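# Remove the toolbox lid and lay it flat

## Task

Get the lid off the closed toolbox and set it down lying flat on the table; the toolbox must stay upright on the table with all its contents inside, while the wedge that locks the lid may end up anywhere on the table.

## Robot and tools

Robot: two arms, left_arm (on the +y side, carrying a left hand) and right_arm (on the -y side, carrying a right hand). Each hand has sixteen motors: three fingers (index, middle, ring) with four hinges each, plus a thumb with four. Calibrated base positions in the scene frame: left_arm (-0.012, +0.336, -0.002) m, right_arm (-0.015, -0.266, -0.002) m, both turned only slightly about z. A post is fixed to the floor behind the arms.

Frames: the scene frame has its origin at table-top height, midway between the nominal bases, +x pointing out over the table, +z up. Hand positions, quaternions (wxyz) and targets in results are given in each arm's own base frame. Fixed cameras and the table use the scene frame. Motion offsets are expressed along the axes of the arm's current Hand target. Hand point axes (right hand): +z runs along the straight fingers toward the tips, +y points out of the palm face, +x crosses the palm away from the thumb; on the left hand +x points toward the thumb. The hand point sits near the base of the index and middle fingers, just off the palm side. A mast juts from the wrist on the palm side and can strike things.

Row layout (used by execute_actions and move): one flat list of 48 numbers covering both arms, each in [-1, 1]. Order: left_arm dx, dy, dz, rx, ry, rz; then sixteen left hand motor goals; then left current_limit and speed; then the same 24 for right_arm. Motor order per hand: index_mcp, index_abd, index_pip, index_dip, middle_mcp, middle_abd, middle_pip, middle_dip, ring_mcp, ring_abd, ring_pip, ring_dip, thumb_cmc, thumb_axl, thumb_mcp, thumb_ipl. The six pose numbers are an offset, not a pose: they shift the Hand target from where it stood when the action or move began, along that target's own axes. Scale: 1.0 equals 0.6 m for dx, dy, dz and 180 degrees for rx, ry, rz, which together form a single rotation vector. Sending six zeros asks nothing new of that arm. Motor numbers are absolute goal angles mapped linearly between each hinge's stops; a 0 is a real goal, so to keep a hand unchanged, copy back its hand_goal, hand_current_limit and hand_speed. Straight positions: _mcp +0.75, _abd 0.00, _pip +0.58, _dip +0.70, thumb_cmc +0.71, thumb_axl +0.68, thumb_mcp +0.23, thumb_ipl +0.17; moving toward -1 curls the fingers toward the palm and swings the thumb in front of it. current_limit maps -1..+1 to 0..550 mA (floor 11 mA); speed sets hinge rate at (speed+1)/2 of 8.5 rad/s. Initial values: current_limit +0.4, speed -0.6; settings persist until rewritten.

execute_actions(actions, cameras): actions is a list of actions; each action is up to 15 rows, one row per 1/30 s step; a shorter table repeats its final row to reach 15 steps. Every row in an action is an offset from that action's starting Hand target, not from the row before; each new action starts from the updated target, so repeating an offset moves further. Images arrive only when actions is empty or cameras names them.

move(target, speed, blend, blocking, cameras): target is one 48-number row or a list of up to 15 rows; every row's offsets count from the Hand targets at the move's start. It drives straight paths, speed in m/s (0.002 to 4.3, default 0.25; rotation up to twice that in rad/s), total time capped at 10 s. blend (m) rounds corners between listed targets; 0 means stop at each. blocking=false returns after about 0.5 s while motion continues. Paths do not avoid obstacles or the other arm. The result adds a move: line reporting done, off_target, moving, held or fault, plus limits such as paced or held.

wait(seconds, cameras): let time pass, 0 to 3600 s; a running move keeps going. stop(cameras): brake the running move. zoom_image(camera, region): enlarge part of the latest image of cam_head_left, cam_head_right or cam_high; region [x0, y0, x1, y1] in pixels, at most 504 each way. read_manual(section): licence text only. finished_scene(scene): ends the scene for good.

Results: end_effector_position (m) and end_effector_quat_wxyz per arm, Hand target (the last commanded pose after clipping; new offsets count from it), joint positions, velocities and torques, and per motor hand_goal, hand_measured, hand_current_ma and hand_state (moving, goal, blocked, overload). Hands often rest a few centimetres off their target, and the arm sags lower under load, so command somewhat higher. Orientation commands are clipped to within 40 degrees of the measured orientation each step. Lines such as MOTOR HOT, HAND FAULT or OVER-TEMPERATURE FAULT warn of overheating or motor shutdown; a hand motor drawing 495 mA or more for 5 s shuts off for 10 s.

Cameras: cam_head_left, cam_head_right, cam_high, each 672x504.

Avoid: letting the lid, toolbox or contents drop even slightly, releasing moving parts, anything leaving the table, fast impacts, hard shoves against fixed or heavy objects, contact or grasping between the two hands, and pressing an arm toward unreachable poses for long. To release a push, command the target back past the hand point. Loose objects may occasionally be nudged by outside disturbances.

Each tool is called after "Call:" by a JSON object that holds its "name" and its "arguments".

## Session

Call:
{"name": "execute_actions", "arguments": {"actions": []}}

Scene clock: 0.00 s.
left_arm: end_effector_position=(+0.7174, -0.2862, +0.2641) hand_goal=(+0.754, +0.000, +0.576, +0.696, +0.754, +0.000, +0.576, +0.696, +0.754, +0.000, +0.576, +0.696, +0.714, +0.678, +0.226, +0.168) hand_measured=(+0.7535, +0.0007, +0.5770, +0.6958, +0.7535, +0.0007, +0.5770, +0.6958, +0.7535, -0.0008, +0.5770, +0.6958, +0.7142, +0.6777, +0.2252, +0.1681) hand_current_ma=(-8, -2, -5, +1, -4, -8, +2, +6, +9, +12, +12, -7, -1, +0, +1, -17) hand_state=(goal, goal, goal, goal, goal, goal, goal, goal, goal, goal, goal, goal, goal, goal, goal, goal) hand_current_limit=0.40 hand_speed=-0.60 end_effector_quat_wxyz=(+0.118, +0.523, +0.839, +0.089) | right_arm: end_effector_position=(+0.4610, +0.0161, +0.2823) hand_goal=(+0.754, +0.000, +0.576, +0.696, +0.754, +0.000, +0.576, +0.696, +0.754, +0.000, +0.576, +0.696, +0.714, +0.678, +0.226, +0.168) hand_measured=(+0.7535, -0.0008, +0.5770, +0.6958, +0.7535, +0.0007, +0.5770, +0.6958, +0.7535, +0.0007, +0.5770, +0.6958, +0.7142, +0.6767, +0.2262, +0.1681) hand_current_ma=(-1, +1, -2, -15, -1, +1, -15, +1, -4, -3, +2, +6, +6, +1, +10, +13) hand_state=(goal, goal, goal, goal, goal, goal, goal, goal, goal, goal, goal, goal, goal, goal, goal, goal) hand_current_limit=0.40 hand_speed=-0.60 end_effector_quat_wxyz=(+0.168, +0.788, +0.385, +0.450)
Joint positions: left_arm=[-0.523 2.235 2.486 -1.576 -0.168 -0.958] | right_arm=[0.257 0.968 0.693 -0.298 0.134 0.846]
Joint velocities: within noise
Joint torques (N m): no reading
Heat: left arm: hottest waist 28 °C; right arm: hottest shoulder 28 °C.
Hand target: left_arm +0.7203, -0.2879, +0.2746; +0.130, +0.521, +0.839, +0.089 | right_arm +0.4661, +0.0174, +0.2996; +0.171, +0.781, +0.380, +0.465

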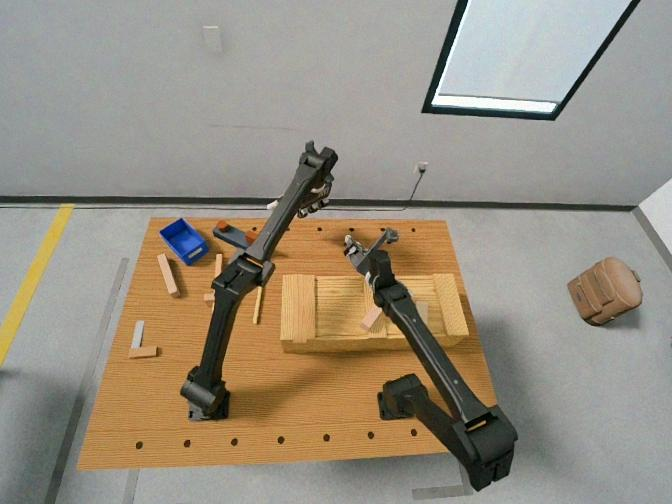

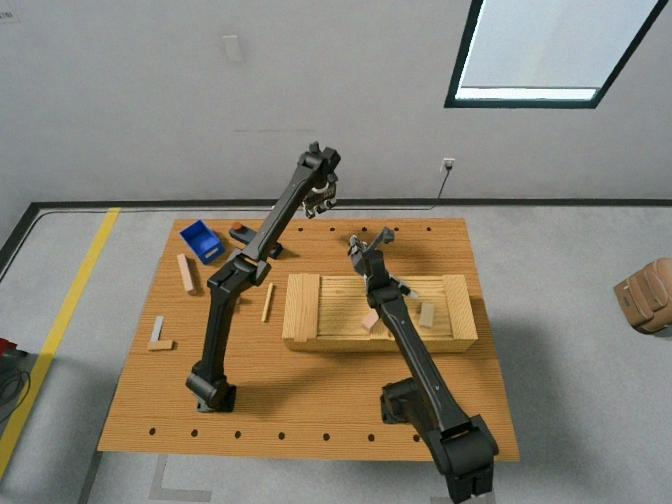

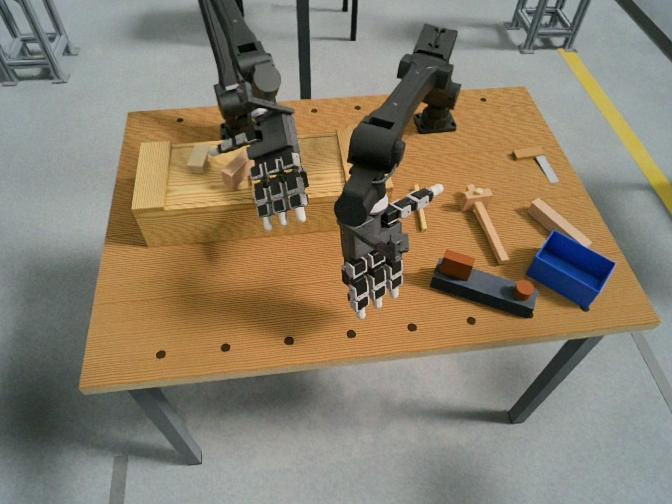

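Call:
{"name": "zoom_image", "arguments": {"camera": "cam_head_left", "region": [260, 250, 480, 370]}}

Call:
{"name": "zoom_image", "arguments": {"camera": "cam_head_right", "region": [260, 250, 480, 370]}}

Call:
{"name": "zoom_image", "arguments": {"camera": "cam_high", "region": [120, 110, 440, 250]}}

Scaled by 2.291 from the camera's image (finer frame: 960x720).

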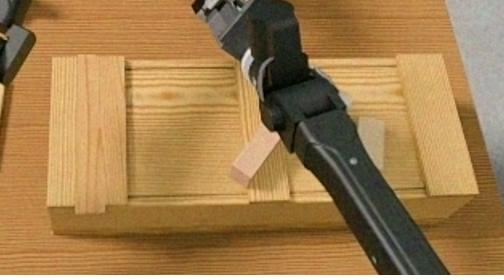

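Scaled by 2.291 from the camera's image (finer frame: 960x720).

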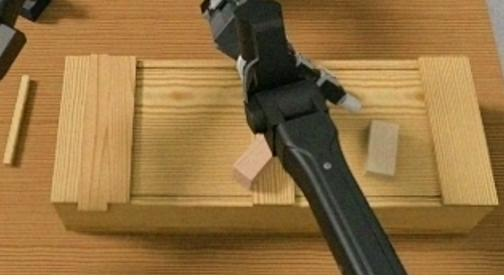

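Scaled by 1.575 from the camera's image (finer frame: 960x720).

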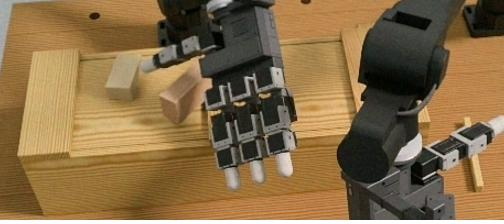

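Call:
{"name": "move", "arguments": {"target": [0.6687,-0.026,-0.3592,0,0,0,0.754,0,0.576,0.696,0.754,0,0.576,0.696,0.754,0,0.576,0.696,0.714,0.678,0.226,0.168,0.4,-0.6,-0.4153,0.6445,-0.1918,0,0,0,0.754,0,0.576,0.696,0.754,0,0.576,0.696,0.754,0,0.576,0.696,0.714,0.678,0.226,0.168,0.4,-0.6], "cameras": ["all"]}}

Scene clock: 4.63 s.
left_arm: end_effector_position=(+0.4727, +0.0602, +0.4295) hand_goal=(+0.754, +0.000, +0.576, +0.696, +0.754, +0.000, +0.576, +0.696, +0.754, +0.000, +0.576, +0.696, +0.714, +0.678, +0.226, +0.168) hand_measured=(+0.7535, -0.0008, +0.5770, +0.6958, +0.7535, -0.0008, +0.5770, +0.6958, +0.7535, -0.0008, +0.5757, +0.6958, +0.7142, +0.6777, +0.2232, +0.1681) hand_current_ma=(-2, -3, +7, +1, -2, -2, +9, -5, -2, +10, +19, -1, +3, -7, -13, -5) hand_state=(goal, goal, goal, goal, goal, goal, goal, goal, goal, goal, goal, goal, goal, goal, goal, goal) hand_current_limit=0.40 hand_speed=-0.60 end_effector_quat_wxyz=(+0.139, +0.517, +0.839, +0.094) | right_arm: end_effector_position=(+0.4643, -0.4238, +0.4228) hand_goal=(+0.754, +0.000, +0.576, +0.696, +0.754, +0.000, +0.576, +0.696, +0.754, +0.000, +0.576, +0.696, +0.714, +0.678, +0.226, +0.168) hand_measured=(+0.7607, -0.0008, +0.5770, +0.6958, +0.7595, +0.0007, +0.5770, +0.6958, +0.7595, -0.0008, +0.5770, +0.6958, +0.7192, +0.6777, +0.2262, +0.1672) hand_current_ma=(+21, +5, +1, -9, +6, -6, -13, -6, +3, +7, -4, +8, +16, +3, -4, +2) hand_state=(goal, goal, goal, goal, goal, goal, goal, goal, goal, goal, goal, goal, goal, goal, goal, goal) hand_current_limit=0.40 hand_speed=-0.60 end_effector_quat_wxyz=(+0.153, +0.789, +0.374, +0.462)
Joint positions: left_arm=[0 1.257 1.601 -1.578 -0.014 -0.465] | right_arm=[-0.909 1.434 1.488 -0.932 -0.818 0.086]
Joint torques (N m): left_arm=[0.97 -9 10.36 0.13 -0.07 0.16] | right_arm=[-1.38 -11.4 15.9 1.11 -0.93 -0.1]
Heat: left arm: hottest waist 28 °C; right arm: hottest elbow 29 °C.
Hand target: left_arm +0.4705, +0.0624, +0.4245; +0.130, +0.522, +0.838, +0.089 | right_arm +0.4664, -0.4325, +0.4495; +0.171, +0.781, +0.380, +0.465
Off the commanded pose: left_arm 0.006 m, 1 deg | right_arm 0.028 m, 2 deg.
move: off_target (right_arm)

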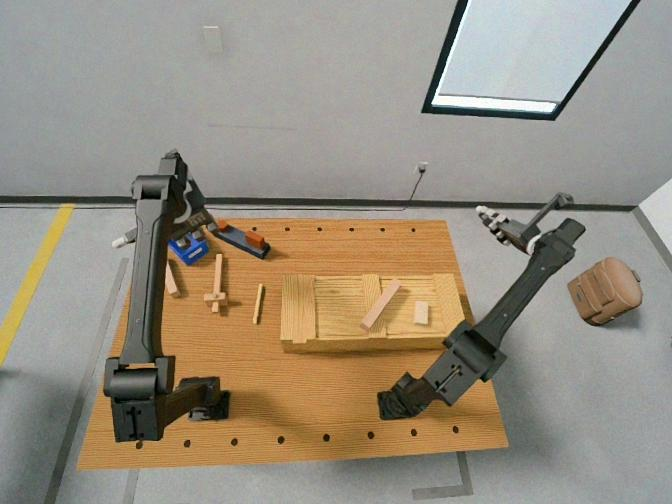

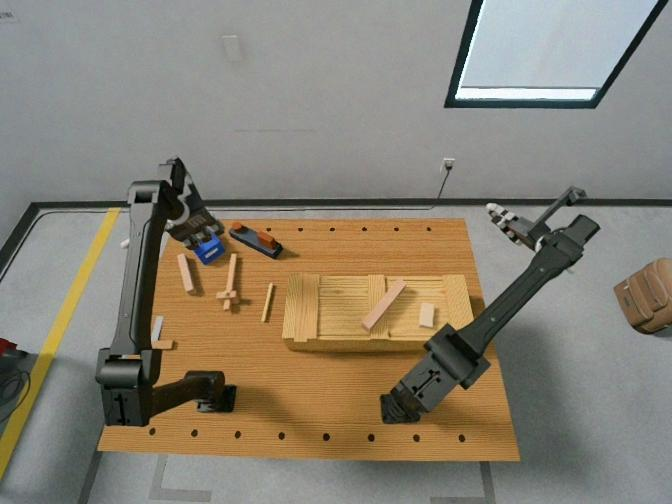

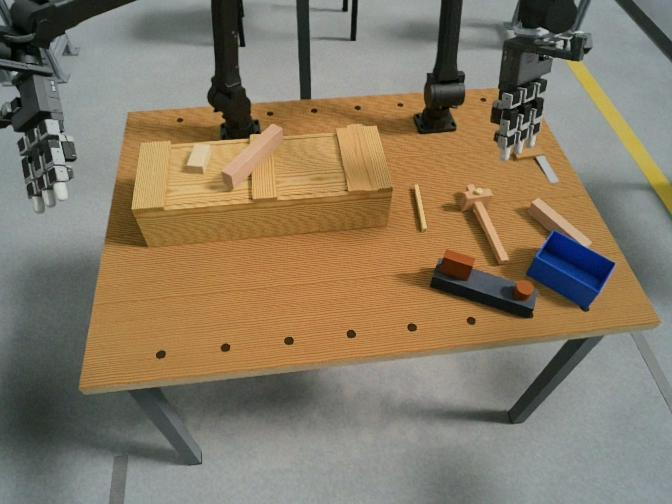

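Call:
{"name": "zoom_image", "arguments": {"camera": "cam_high", "region": [320, 110, 410, 240]}}

Call:
{"name": "zoom_image", "arguments": {"camera": "cam_high", "region": [120, 110, 320, 250]}}

Call:
{"name": "zoom_image", "arguments": {"camera": "cam_head_left", "region": [270, 260, 370, 360]}}

Call:
{"name": "zoom_image", "arguments": {"camera": "cam_head_left", "region": [350, 260, 480, 360]}}

Call:
{"name": "zoom_image", "arguments": {"camera": "cam_head_right", "region": [270, 260, 370, 360]}}

Scaled by 3.877 from the camera's image (finer frame: 960x720).

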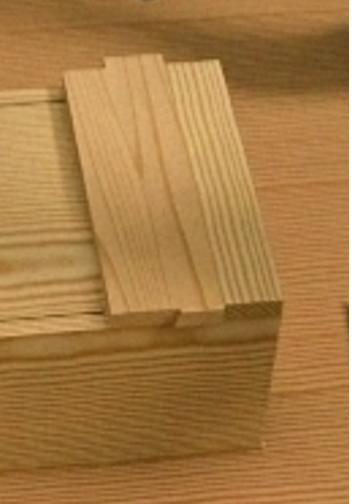

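Scaled by 2.520 from the camera's image (finer frame: 960x720).

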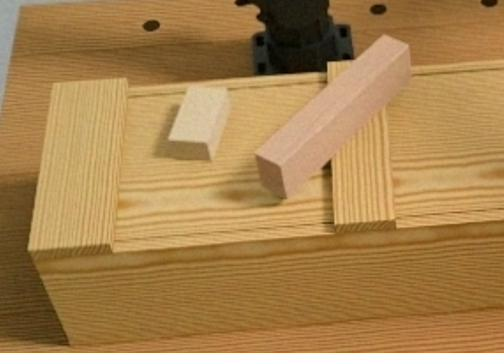

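Scaled by 5.040 from the camera's image (finer frame: 960x720).

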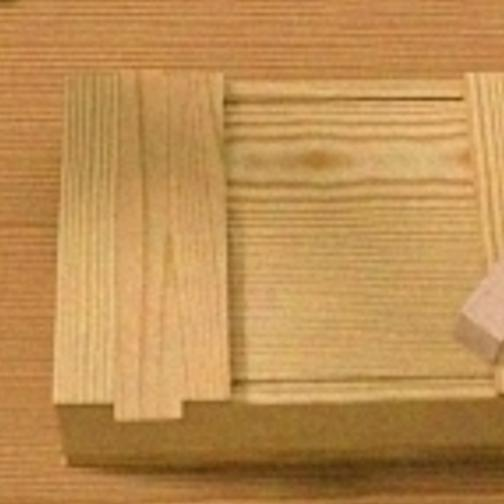

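Scaled by 3.877 from the camera's image (finer frame: 960x720).

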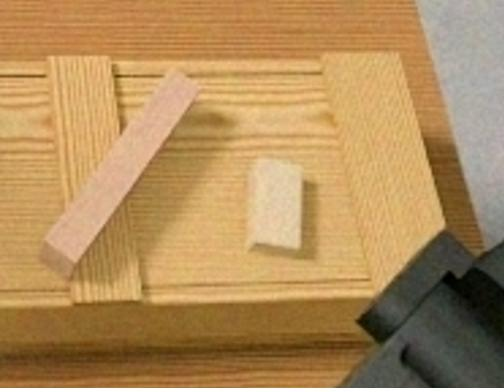

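Scaled by 5.040 from the camera's image (finer frame: 960x720).

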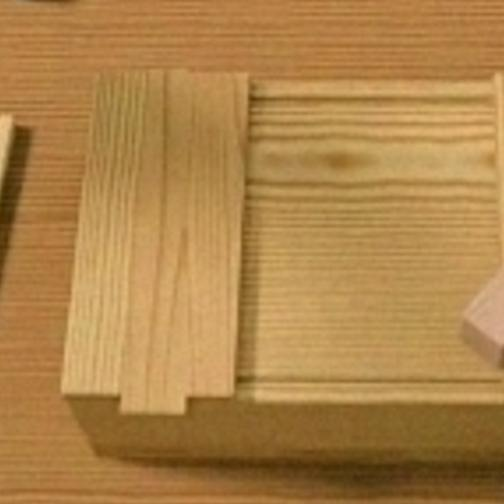

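Call:
{"name": "move", "arguments": {"target": [0,0,0,0,0,0,0.754,0,0.576,0.696,0.754,0,0.576,0.696,0.754,0,0.576,0.696,0.714,0.678,0.226,0.168,0.4,-0.6,0.322,-0.5142,-0.1515,0.3007,-0.1475,-0.1789,0.754,0.15,0.576,0.696,0.754,-0.15,0.576,0.696,-0.1,0,0.3,0.5,0.714,0.678,0.226,0.168,0.4,-0.6], "cameras": ["all"]}}

Scene clock: 17.07 s.
left_arm: end_effector_position=(+0.4727, +0.0602, +0.4295) hand_goal=(+0.754, +0.000, +0.576, +0.696, +0.754, +0.000, +0.576, +0.696, +0.754, +0.000, +0.576, +0.696, +0.714, +0.678, +0.226, +0.168) hand_measured=(+0.7535, +0.0007, +0.5770, +0.6958, +0.7535, +0.0007, +0.5770, +0.6958, +0.7535, +0.0007, +0.5770, +0.6958, +0.7142, +0.6767, +0.2232, +0.1681) hand_current_ma=(-13, +2, +3, +11, -6, +0, +6, +8, +0, +19, +19, +0, +8, -9, -12, -14) hand_state=(goal, goal, goal, goal, goal, goal, goal, goal, goal, goal, goal, goal, goal, goal, goal, goal) hand_current_limit=0.40 hand_speed=-0.60 end_effector_quat_wxyz=(+0.139, +0.517, +0.839, +0.094) | right_arm: end_effector_position=(+0.3103, -0.0978, +0.4238) hand_goal=(+0.754, +0.150, +0.576, +0.696, +0.754, -0.150, +0.576, +0.696, -0.100, +0.000, +0.300, +0.500, +0.714, +0.678, +0.226, +0.168) hand_measured=(+0.7595, +0.1457, +0.5770, +0.6958, +0.7595, -0.1532, +0.5770, +0.6958, -0.0786, -0.0096, +0.3049, +0.5021, +0.7192, +0.6767, +0.2232, +0.1681) hand_current_ma=(+12, -13, -7, -6, +12, -2, -8, -9, +43, -16, +12, +21, +12, +8, -9, +4) hand_state=(goal, goal, goal, goal, goal, goal, goal, goal, blocked, goal, goal, goal, goal, goal, goal, goal) hand_current_limit=0.40 hand_speed=-0.60 end_effector_quat_wxyz=(+0.157, +0.711, +0.680, +0.087)
Joint positions: left_arm=[0 1.257 1.601 -1.578 -0.014 -0.464] | right_arm=[-0.303 0.822 1.284 -1.672 0 -0.257]
Joint torques (N m): left_arm=[1.03 -9 10.36 0.13 -0.07 0.11] | right_arm=[-0.21 -2.49 8.53 0.69 0.11 0.16]
Heat: left arm: hottest waist 28 °C; right arm: hottest elbow 31 °C.
Hand target: left_arm +0.4705, +0.0624, +0.4245; +0.130, +0.522, +0.838, +0.089 | right_arm +0.3081, -0.0936, +0.4194; +0.000, +0.723, +0.691, +0.000
Off the commanded pose: left_arm 0.006 m, 1 deg | right_arm 0.006 m, 21 deg.
joint sent to its limit (right arm) — joint 4 (wrist pitch), lower limit. The joint targets are off in orientation, not in position.
move: off_target (right_arm)

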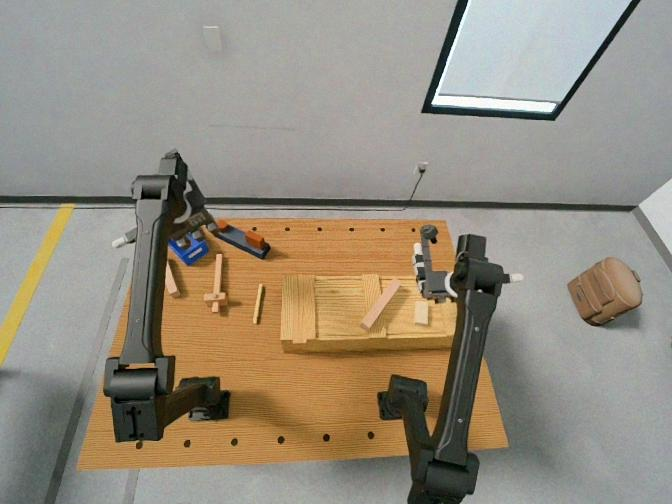

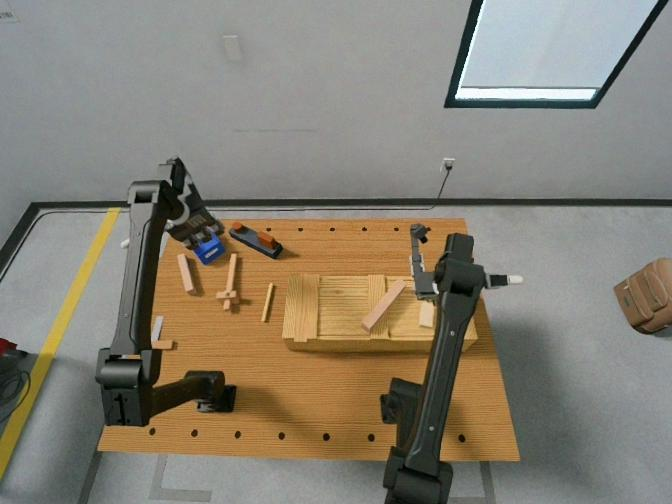

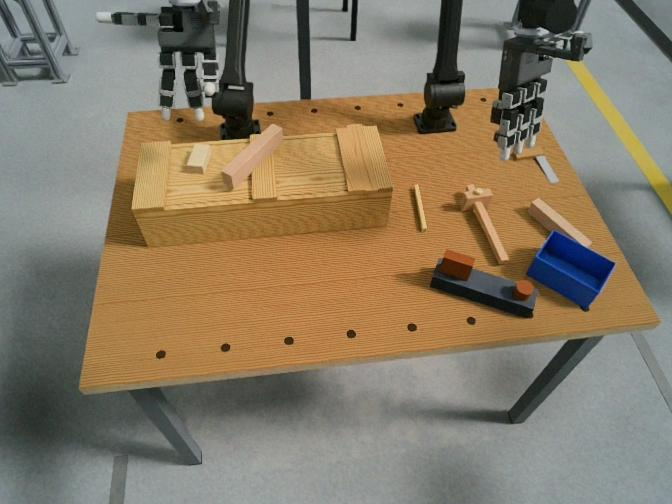

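Call:
{"name": "move", "arguments": {"target": [0,0,0,0,0,0,0.754,0,0.576,0.696,0.754,0,0.576,0.696,0.754,0,0.576,0.696,0.714,0.678,0.226,0.168,0.4,-0.6,0,0,0.18,0,0,0,0.754,0.15,0.576,0.696,0.754,-0.15,0.576,0.696,-0.1,0,0.3,0.5,0.714,0.678,0.226,0.168,0.4,-0.6], "cameras": ["all"]}}

Scene clock: 18.40 s.
left_arm: end_effector_position=(+0.4727, +0.0602, +0.4295) hand_goal=(+0.754, +0.000, +0.576, +0.696, +0.754, +0.000, +0.576, +0.696, +0.754, +0.000, +0.576, +0.696, +0.714, +0.678, +0.226, +0.168) hand_measured=(+0.7535, +0.0007, +0.5770, +0.6958, +0.7535, +0.0007, +0.5770, +0.6958, +0.7535, -0.0008, +0.5770, +0.6958, +0.7142, +0.6777, +0.2222, +0.1681) hand_current_ma=(-5, +0, +3, +13, -6, -14, -12, +8, -3, +3, +14, -1, +7, -7, -13, -9) hand_state=(goal, goal, goal, goal, goal, goal, goal, goal, goal, goal, goal, goal, goal, goal, goal, goal) hand_current_limit=0.40 hand_speed=-0.60 end_effector_quat_wxyz=(+0.139, +0.517, +0.839, +0.094) | right_arm: end_effector_position=(+0.3099, -0.0979, +0.3158) hand_goal=(+0.754, +0.150, +0.576, +0.696, +0.754, -0.150, +0.576, +0.696, -0.100, +0.000, +0.300, +0.500, +0.714, +0.678, +0.226, +0.168) hand_measured=(+0.7511, +0.1457, +0.5718, +0.6958, +0.7523, -0.1400, +0.5744, +0.6958, -0.0786, -0.0096, +0.3049, +0.5021, +0.7192, +0.6777, +0.2232, +0.1672) hand_current_ma=(+3, -11, -6, -3, -5, +11, -6, -1, +48, -6, +6, +8, +11, -1, -6, +8) hand_state=(goal, goal, goal, goal, goal, goal, goal, goal, blocked, goal, goal, goal, goal, goal, goal, goal) hand_current_limit=0.40 hand_speed=-0.60 end_effector_quat_wxyz=(+0.053, +0.723, +0.688, +0.029)
Joint positions: left_arm=[0 1.257 1.601 -1.578 -0.014 -0.464] | right_arm=[-0.302 0.887 1.109 -1.672 0 -0.252]
Joint torques (N m): left_arm=[0.97 -9 10.36 0.14 -0.07 0.11] | right_arm=[-0.15 -2.96 8.95 0.28 0.08 0.12]
Heat: left arm: hottest waist 28 °C; right arm: hottest elbow 31 °C.
Hand target: left_arm +0.4705, +0.0624, +0.4245; +0.130, +0.522, +0.838, +0.089 | right_arm +0.3080, -0.0936, +0.3115; +0.000, +0.723, +0.691, +0.000
Off the commanded pose: left_arm 0.006 m, 1 deg | right_arm 0.006 m, 7 deg.
joint sent to its limit (right arm) — joint 4 (wrist pitch), lower limit. The joint targets are off in orientation, not in position.
move: off_target (right_arm)

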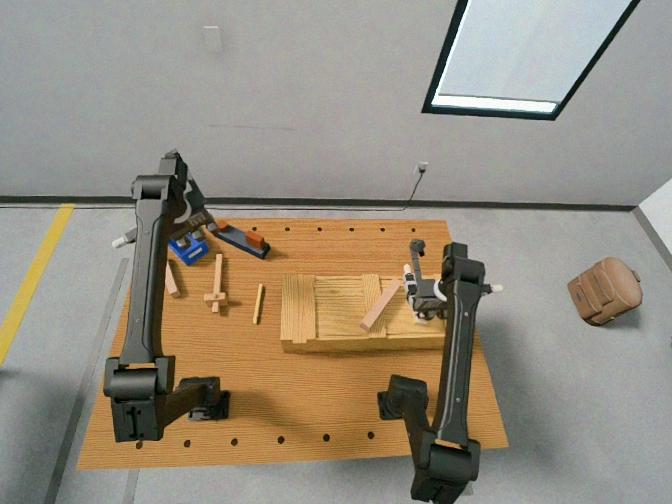

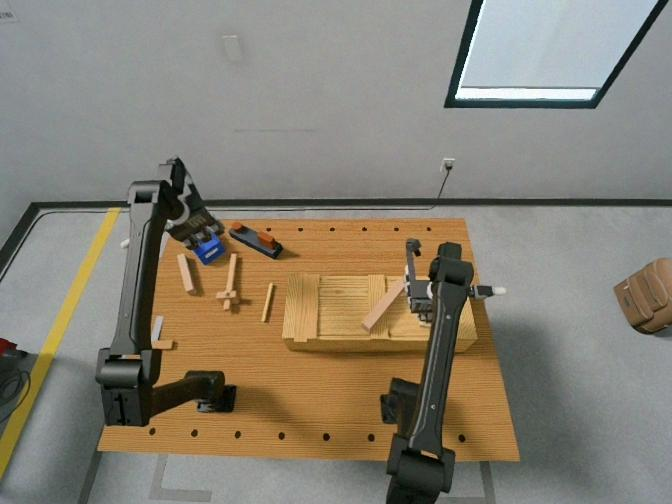

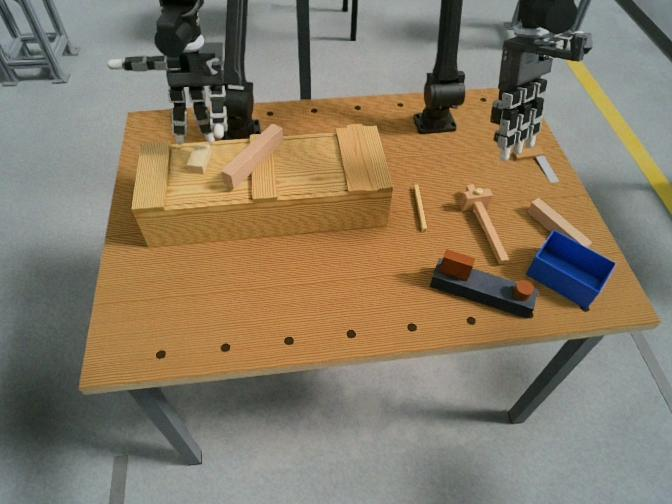

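Call:
{"name": "zoom_image", "arguments": {"camera": "cam_high", "region": [130, 50, 290, 200]}}

Call:
{"name": "zoom_image", "arguments": {"camera": "cam_head_right", "region": [350, 230, 500, 360]}}

Call:
{"name": "zoom_image", "arguments": {"camera": "cam_head_left", "region": [350, 230, 500, 360]}}

Scaled by 3.150 from the camera's image (finer frame: 960x720).

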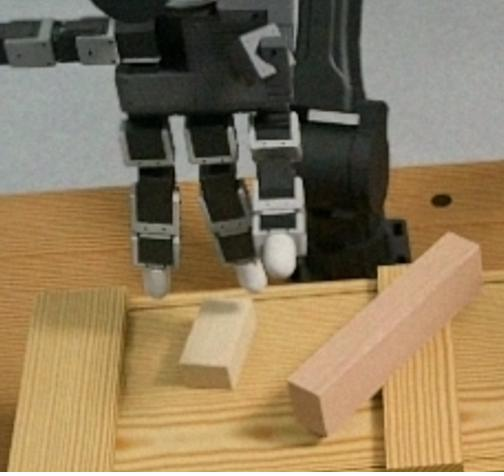

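Scaled by 3.360 from the camera's image (finer frame: 960x720).

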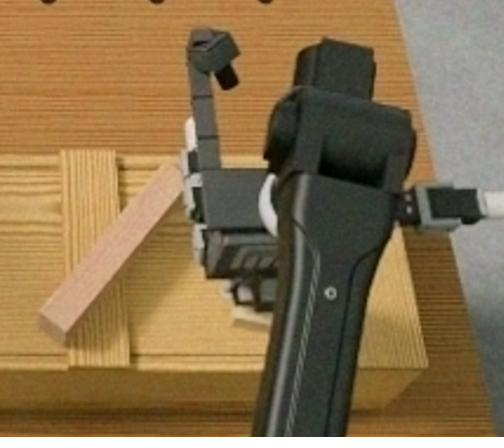

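Scaled by 3.360 from the camera's image (finer frame: 960x720).

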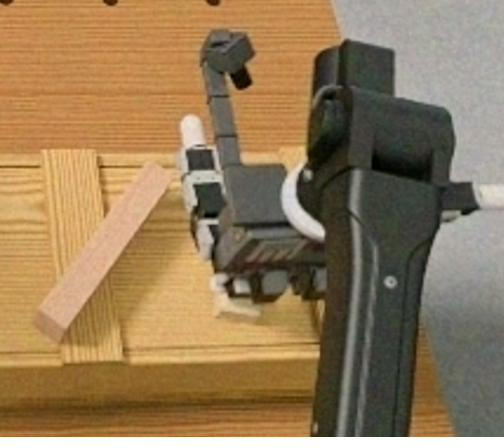

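Call:
{"name": "move", "arguments": {"target": [0,0,0,0,0,0,0.754,0,0.576,0.696,0.754,0,0.576,0.696,0.754,0,0.576,0.696,0.714,0.678,0.226,0.168,0.4,-0.6,-0.0133,0.0133,0.06,0,0,0.067,0.754,0.15,0.576,0.696,0.754,-0.15,0.576,0.696,-0.1,0,0.3,0.5,0.714,0.678,0.226,0.168,0.4,-0.6], "cameras": ["all"]}}

Call:
{"name": "zoom_image", "arguments": {"camera": "cam_high", "region": [130, 50, 290, 200]}}

Scene clock: 21.50 s.
left_arm: end_effector_position=(+0.4727, +0.0602, +0.4295) hand_goal=(+0.754, +0.000, +0.576, +0.696, +0.754, +0.000, +0.576, +0.696, +0.754, +0.000, +0.576, +0.696, +0.714, +0.678, +0.226, +0.168) hand_measured=(+0.7535, -0.0008, +0.5757, +0.6958, +0.7535, +0.0007, +0.5770, +0.6958, +0.7535, +0.0007, +0.5770, +0.6958, +0.7142, +0.6777, +0.2232, +0.1681) hand_current_ma=(-4, -3, +2, -5, +0, -18, -2, -4, +0, +16, +20, -2, +0, -1, -9, -1) hand_state=(goal, goal, goal, goal, goal, goal, goal, goal, goal, goal, goal, goal, goal, goal, goal, goal) hand_current_limit=0.40 hand_speed=-0.60 end_effector_quat_wxyz=(+0.139, +0.517, +0.839, +0.094) | right_arm: end_effector_position=(+0.3161, -0.1069, +0.2803) hand_goal=(+0.754, +0.150, +0.576, +0.696, +0.754, -0.150, +0.576, +0.696, -0.100, +0.000, +0.300, +0.500, +0.714, +0.678, +0.226, +0.168) hand_measured=(+0.7511, +0.1457, +0.5693, +0.6958, +0.7523, -0.1400, +0.5693, +0.6958, -0.0786, -0.0081, +0.3049, +0.5021, +0.7192, +0.6777, +0.2232, +0.1672) hand_current_ma=(-3, -6, -7, -9, -11, +10, -22, -12, +42, -14, +12, +19, +18, -8, -10, +8) hand_state=(goal, goal, goal, goal, goal, goal, goal, goal, blocked, goal, goal, goal, goal, goal, goal, goal) hand_current_limit=0.40 hand_speed=-0.60 end_effector_quat_wxyz=(+0.007, +0.794, +0.608, +0.004)
Joint positions: left_arm=[0 1.257 1.601 -1.578 -0.014 -0.464] | right_arm=[-0.253 0.973 1.09 -1.672 0.002 0.01]
Joint torques (N m): left_arm=[1.03 -9 10.36 0.13 -0.07 0.11] | right_arm=[-0.15 -4.07 8.87 0.24 0.01 0.14]
Heat: left arm: hottest waist 28 °C; right arm: hottest elbow 31 °C.
Hand target: left_arm +0.4705, +0.0624, +0.4245; +0.130, +0.522, +0.838, +0.089 | right_arm +0.3156, -0.1020, +0.2756; +0.000, +0.792, +0.611, +0.000
Off the commanded pose: left_arm 0.006 m, 1 deg | right_arm 0.007 m, 1 deg.
move: done

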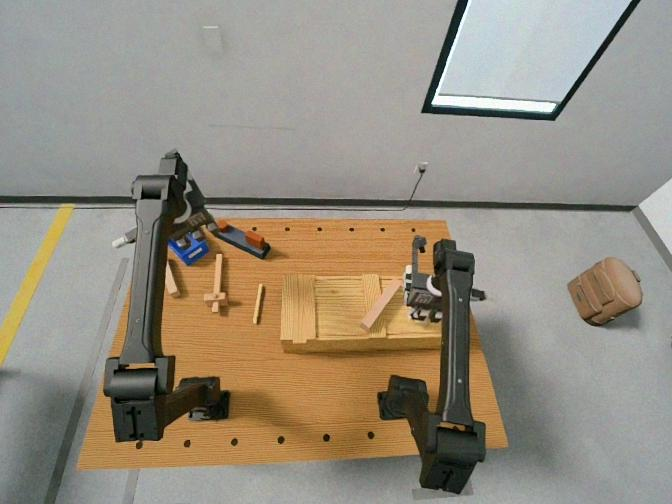

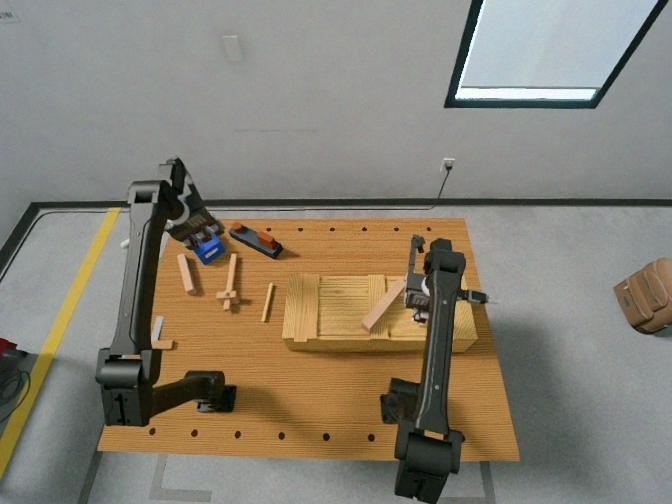

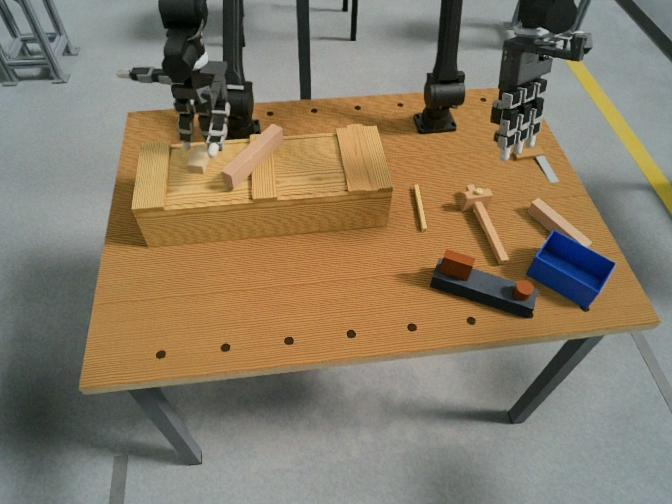

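Scaled by 3.150 from the camera's image (finer frame: 960x720).

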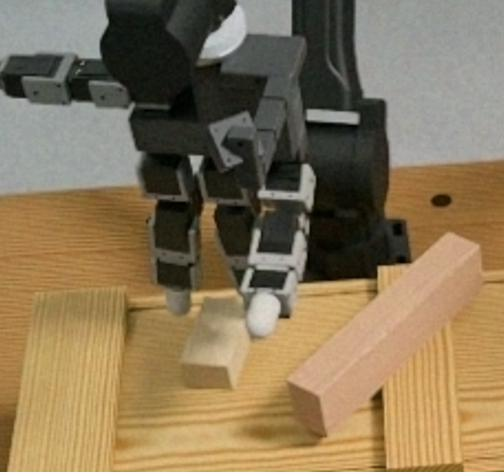

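Call:
{"name": "move", "arguments": {"target": [0,0,0,0,0,0,0.754,0,0.576,0.696,0.754,0,0.576,0.696,0.754,0,0.576,0.696,0.714,0.678,0.226,0.168,0.4,-0.6,0.0062,0.0293,0.0367,0,0,0,0.754,0.15,0.576,0.696,0.754,-0.15,0.576,0.696,-0.1,0,0.3,0.5,0.714,0.678,0.226,0.168,0.4,-0.6], "cameras": ["cam_high","cam_head_left"], "speed": 0.1}}

Call:
{"name": "zoom_image", "arguments": {"camera": "cam_high", "region": [130, 50, 290, 200]}}

Call:
{"name": "zoom_image", "arguments": {"camera": "cam_head_left", "region": [350, 230, 500, 360]}}

Scene clock: 22.53 s.
left_arm: end_effector_position=(+0.4727, +0.0602, +0.4295) hand_goal=(+0.754, +0.000, +0.576, +0.696, +0.754, +0.000, +0.576, +0.696, +0.754, +0.000, +0.576, +0.696, +0.714, +0.678, +0.226, +0.168) hand_measured=(+0.7535, +0.0007, +0.5770, +0.6958, +0.7535, -0.0008, +0.5770, +0.6958, +0.7535, +0.0007, +0.5770, +0.6958, +0.7142, +0.6777, +0.2232, +0.1681) hand_current_ma=(-4, +2, +9, +15, +2, -14, -1, +2, +1, +5, +12, -9, -1, -5, -13, -9) hand_state=(goal, goal, goal, goal, goal, goal, goal, goal, goal, goal, goal, goal, goal, goal, goal, goal) hand_current_limit=0.40 hand_speed=-0.60 end_effector_quat_wxyz=(+0.139, +0.517, +0.839, +0.094) | right_arm: end_effector_position=(+0.3287, -0.1066, +0.2580) hand_goal=(+0.754, +0.150, +0.576, +0.696, +0.754, -0.150, +0.576, +0.696, -0.100, +0.000, +0.300, +0.500, +0.714, +0.678, +0.226, +0.168) hand_measured=(+0.7511, +0.1443, +0.5705, +0.6907, +0.7607, -0.1532, +0.5821, +0.6971, -0.0774, -0.0023, +0.3049, +0.5021, +0.7117, +0.6777, +0.2222, +0.1681) hand_current_ma=(+6, -9, -7, -25, +5, -1, -1, -7, +48, -4, +7, +16, -7, -2, -8, -1) hand_state=(goal, goal, goal, goal, goal, goal, goal, goal, blocked, goal, goal, goal, goal, goal, goal, goal) hand_current_limit=0.40 hand_speed=-0.60 end_effector_quat_wxyz=(-0.001, +0.793, +0.609, -0.002)
Joint positions: left_arm=[0 1.257 1.601 -1.578 -0.014 -0.464] | right_arm=[-0.24 1.014 1.061 -1.621 0.002 0.022]
Joint torques (N m): left_arm=[1.03 -8.94 10.37 0.14 -0.07 0.11] | right_arm=[-0.44 -4.72 8.68 0.94 0 0.13]
Heat: left arm: hottest waist 28 °C; right arm: hottest elbow 31 °C.
Hand target: left_arm +0.4705, +0.0624, +0.4245; +0.130, +0.522, +0.838, +0.089 | right_arm +0.3336, -0.1028, +0.2534; +0.000, +0.792, +0.611, +0.000
Off the commanded pose: left_arm 0.006 m, 1 deg | right_arm 0.008 m, 0 deg.
move: done
Images, in order (width x height): cam_head_left 672x504, cam_high 672x504.

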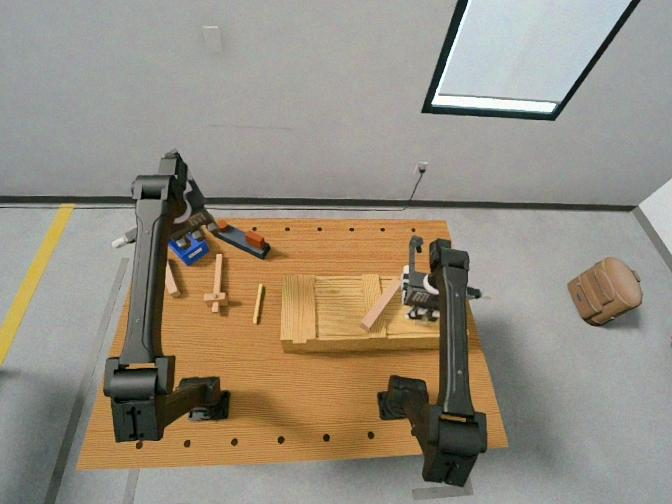

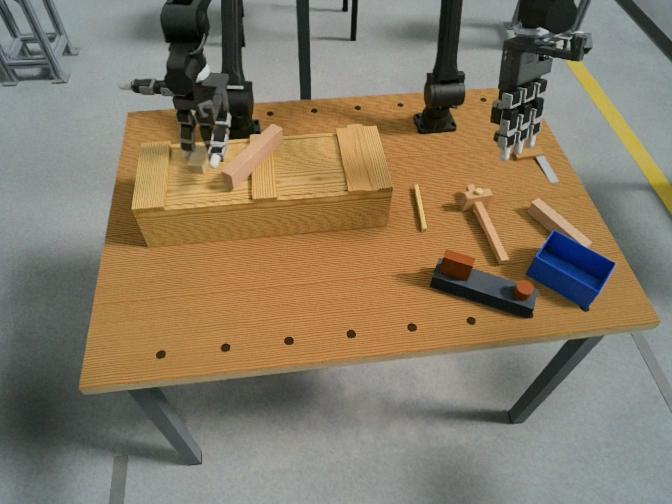

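Scaled by 3.150 from the camera's image (finer frame: 960x720).

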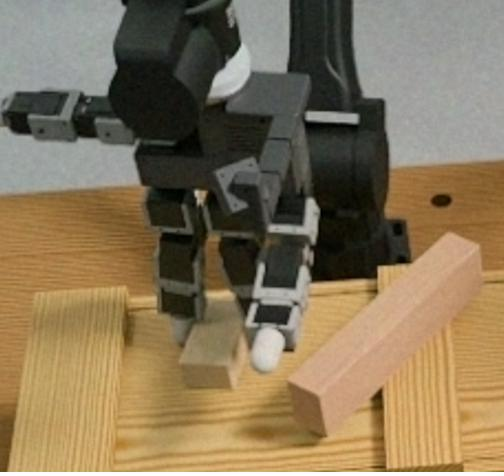

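Scaled by 3.360 from the camera's image (finer frame: 960x720).

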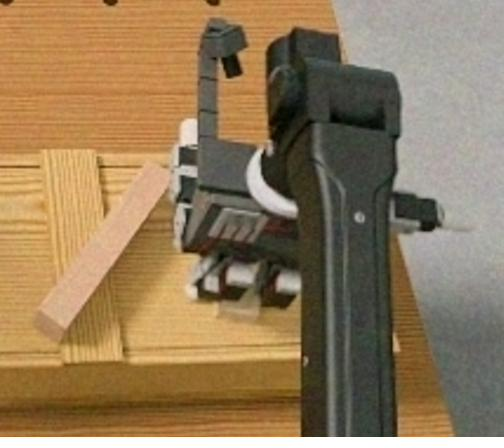

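Call:
{"name": "move", "arguments": {"target": [0,0,0,0,0,0,0.754,0,0.576,0.696,0.754,0,0.576,0.696,0.754,0,0.576,0.696,0.714,0.678,0.226,0.168,0.4,-0.6,0,0,0,0,0,0,0.754,-0.12,0.576,0.696,0.754,0.12,0.576,0.696,-0.1,0,0.3,0.5,0.714,0.678,0.226,0.168,0.4,-0.8], "cameras": ["cam_high"], "speed": 0.1}}

Call:
{"name": "zoom_image", "arguments": {"camera": "cam_high", "region": [130, 50, 290, 200]}}

Scene clock: 23.20 s.
left_arm: end_effector_position=(+0.4727, +0.0602, +0.4295) hand_goal=(+0.754, +0.000, +0.576, +0.696, +0.754, +0.000, +0.576, +0.696, +0.754, +0.000, +0.576, +0.696, +0.714, +0.678, +0.226, +0.168) hand_measured=(+0.7535, +0.0007, +0.5770, +0.6958, +0.7535, -0.0008, +0.5770, +0.6958, +0.7535, +0.0007, +0.5770, +0.6958, +0.7142, +0.6777, +0.2232, +0.1672) hand_current_ma=(-7, -2, +3, +5, +1, -9, -3, +1, +6, +8, +8, -2, +0, +1, -16, -8) hand_state=(goal, goal, goal, goal, goal, goal, goal, goal, goal, goal, goal, goal, goal, goal, goal, goal) hand_current_limit=0.40 hand_speed=-0.60 end_effector_quat_wxyz=(+0.139, +0.517, +0.839, +0.094) | right_arm: end_effector_position=(+0.3288, -0.1060, +0.2582) hand_goal=(+0.754, -0.120, +0.576, +0.696, +0.754, +0.120, +0.576, +0.696, -0.100, +0.000, +0.300, +0.500, +0.714, +0.678, +0.226, +0.168) hand_measured=(+0.7511, +0.0388, +0.5718, +0.6932, +0.7619, -0.1312, +0.5821, +0.6971, -0.0786, -0.0037, +0.3049, +0.5021, +0.7104, +0.6777, +0.2222, +0.1681) hand_current_ma=(-11, +257, -12, -9, +10, -389, -10, -1, +38, -11, +8, +7, -8, +1, -1, +3) hand_state=(goal, blocked, goal, goal, goal, blocked, goal, goal, blocked, goal, goal, goal, goal, goal, goal, goal) hand_current_limit=0.40 hand_speed=-0.80 end_effector_quat_wxyz=(-0.001, +0.793, +0.609, -0.001)
Joint positions: left_arm=[0 1.257 1.601 -1.578 -0.014 -0.464] | right_arm=[-0.239 1.014 1.061 -1.621 0.001 0.023]
Joint torques (N m): left_arm=[0.97 -9 10.36 0.14 -0.07 0.11] | right_arm=[-0.38 -4.07 8.72 0.99 0.03 0.13]
Heat: left arm: hottest waist 28 °C; right arm: hottest elbow 31 °C.
Hand target: left_arm +0.4705, +0.0624, +0.4245; +0.130, +0.522, +0.838, +0.089 | right_arm +0.3336, -0.1028, +0.2535; +0.000, +0.792, +0.611, +0.000
Off the commanded pose: left_arm 0.006 m, 1 deg | right_arm 0.008 m, 0 deg.
move: done

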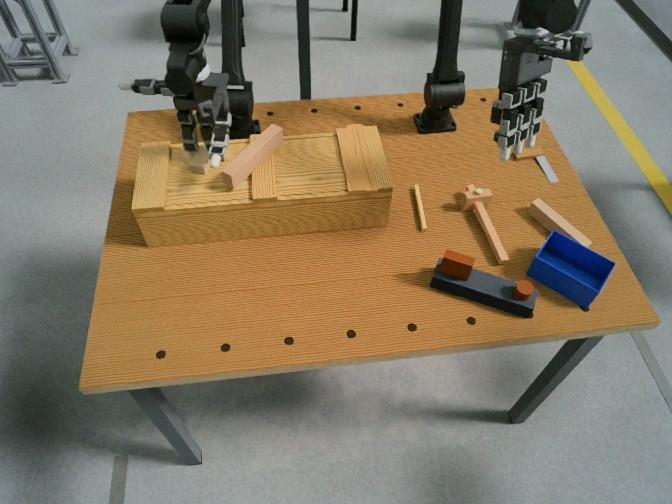

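Scaled by 3.150 from the camera's image (finer frame: 960x720).

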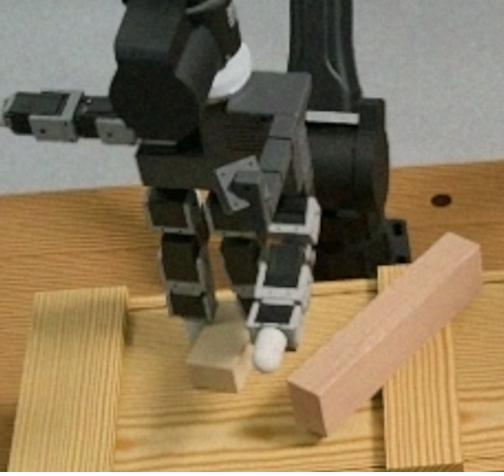

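Call:
{"name": "move", "arguments": {"target": [0,0,0,0,0,0,0.754,0,0.576,0.696,0.754,0,0.576,0.696,0.754,0,0.576,0.696,0.714,0.678,0.226,0.168,0.4,-0.6,0,0,-0.1,0,0,0,0.754,-0.12,0.576,0.696,0.754,0.12,0.576,0.696,-0.1,0,0.3,0.5,0.714,0.678,0.226,0.168,0.4,-0.8], "cameras": ["cam_high","cam_head_left"], "speed": 0.15}}

Call:
{"name": "zoom_image", "arguments": {"camera": "cam_high", "region": [130, 50, 290, 200]}}

Scene clock: 24.27 s.
left_arm: end_effector_position=(+0.4727, +0.0602, +0.4295) hand_goal=(+0.754, +0.000, +0.576, +0.696, +0.754, +0.000, +0.576, +0.696, +0.754, +0.000, +0.576, +0.696, +0.714, +0.678, +0.226, +0.168) hand_measured=(+0.7535, -0.0008, +0.5770, +0.6958, +0.7535, -0.0008, +0.5770, +0.6958, +0.7535, +0.0007, +0.5757, +0.6958, +0.7142, +0.6777, +0.2232, +0.1681) hand_current_ma=(-20, +0, -10, +3, -2, -16, +8, +2, +10, +17, +7, -1, +2, +6, -12, -5) hand_state=(goal, goal, goal, goal, goal, goal, goal, goal, goal, goal, goal, goal, goal, goal, goal, goal) hand_current_limit=0.40 hand_speed=-0.60 end_effector_quat_wxyz=(+0.139, +0.517, +0.839, +0.094) | right_arm: end_effector_position=(+0.3261, -0.1052, +0.2873) hand_goal=(+0.754, -0.120, +0.576, +0.696, +0.754, +0.120, +0.576, +0.696, -0.100, +0.000, +0.300, +0.500, +0.714, +0.678, +0.226, +0.168) hand_measured=(+0.7402, +0.0373, +0.5705, +0.6907, +0.7619, -0.1239, +0.5821, +0.6971, -0.0786, -0.0037, +0.3049, +0.5021, +0.7104, +0.6777, +0.2222, +0.1681) hand_current_ma=(-26, +246, -7, -18, +13, -387, +3, -6, +46, -8, +1, +18, -5, +2, -3, +0) hand_state=(goal, blocked, goal, goal, goal, blocked, goal, goal, blocked, goal, goal, goal, goal, goal, goal, goal) hand_current_limit=0.40 hand_speed=-0.80 end_effector_quat_wxyz=(+0.011, +0.794, +0.608, +0.007)
Joint positions: left_arm=[0 1.257 1.601 -1.578 -0.014 -0.464] | right_arm=[-0.237 0.993 1.119 -1.67 0.002 0.027]
Joint torques (N m): left_arm=[0.97 -9 10.35 0.13 -0.07 0.11] | right_arm=[-0.26 -4.89 14.17 0.09 0.2 0.16]
Heat: left arm: hottest waist 28 °C; right arm: hottest elbow 31 °C.
Hand target: left_arm +0.4705, +0.0624, +0.4245; +0.130, +0.522, +0.838, +0.089 | right_arm +0.3336, -0.1028, +0.3136; +0.000, +0.792, +0.611, +0.000
Off the commanded pose: left_arm 0.006 m, 1 deg | right_arm 0.027 m, 2 deg.
joint sent to its limit (right arm) — joint 4 (wrist pitch), lower limit. The joint targets are off in orientation, not in position.
move: off_target (right_arm)
Images, in order (width x height): cam_head_left 672x504, cam_high 672x504.

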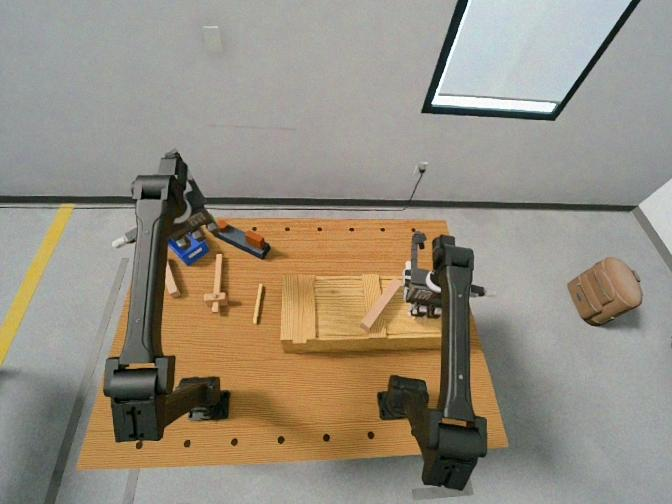

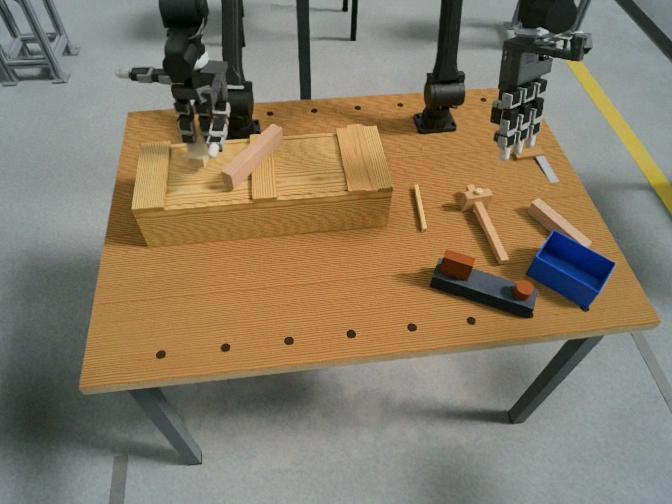

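Scaled by 3.150 from the camera's image (finer frame: 960x720).

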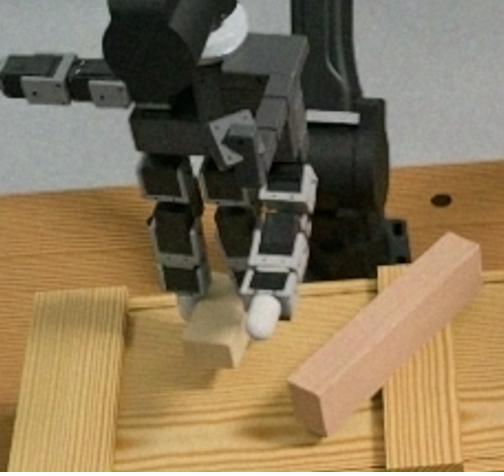

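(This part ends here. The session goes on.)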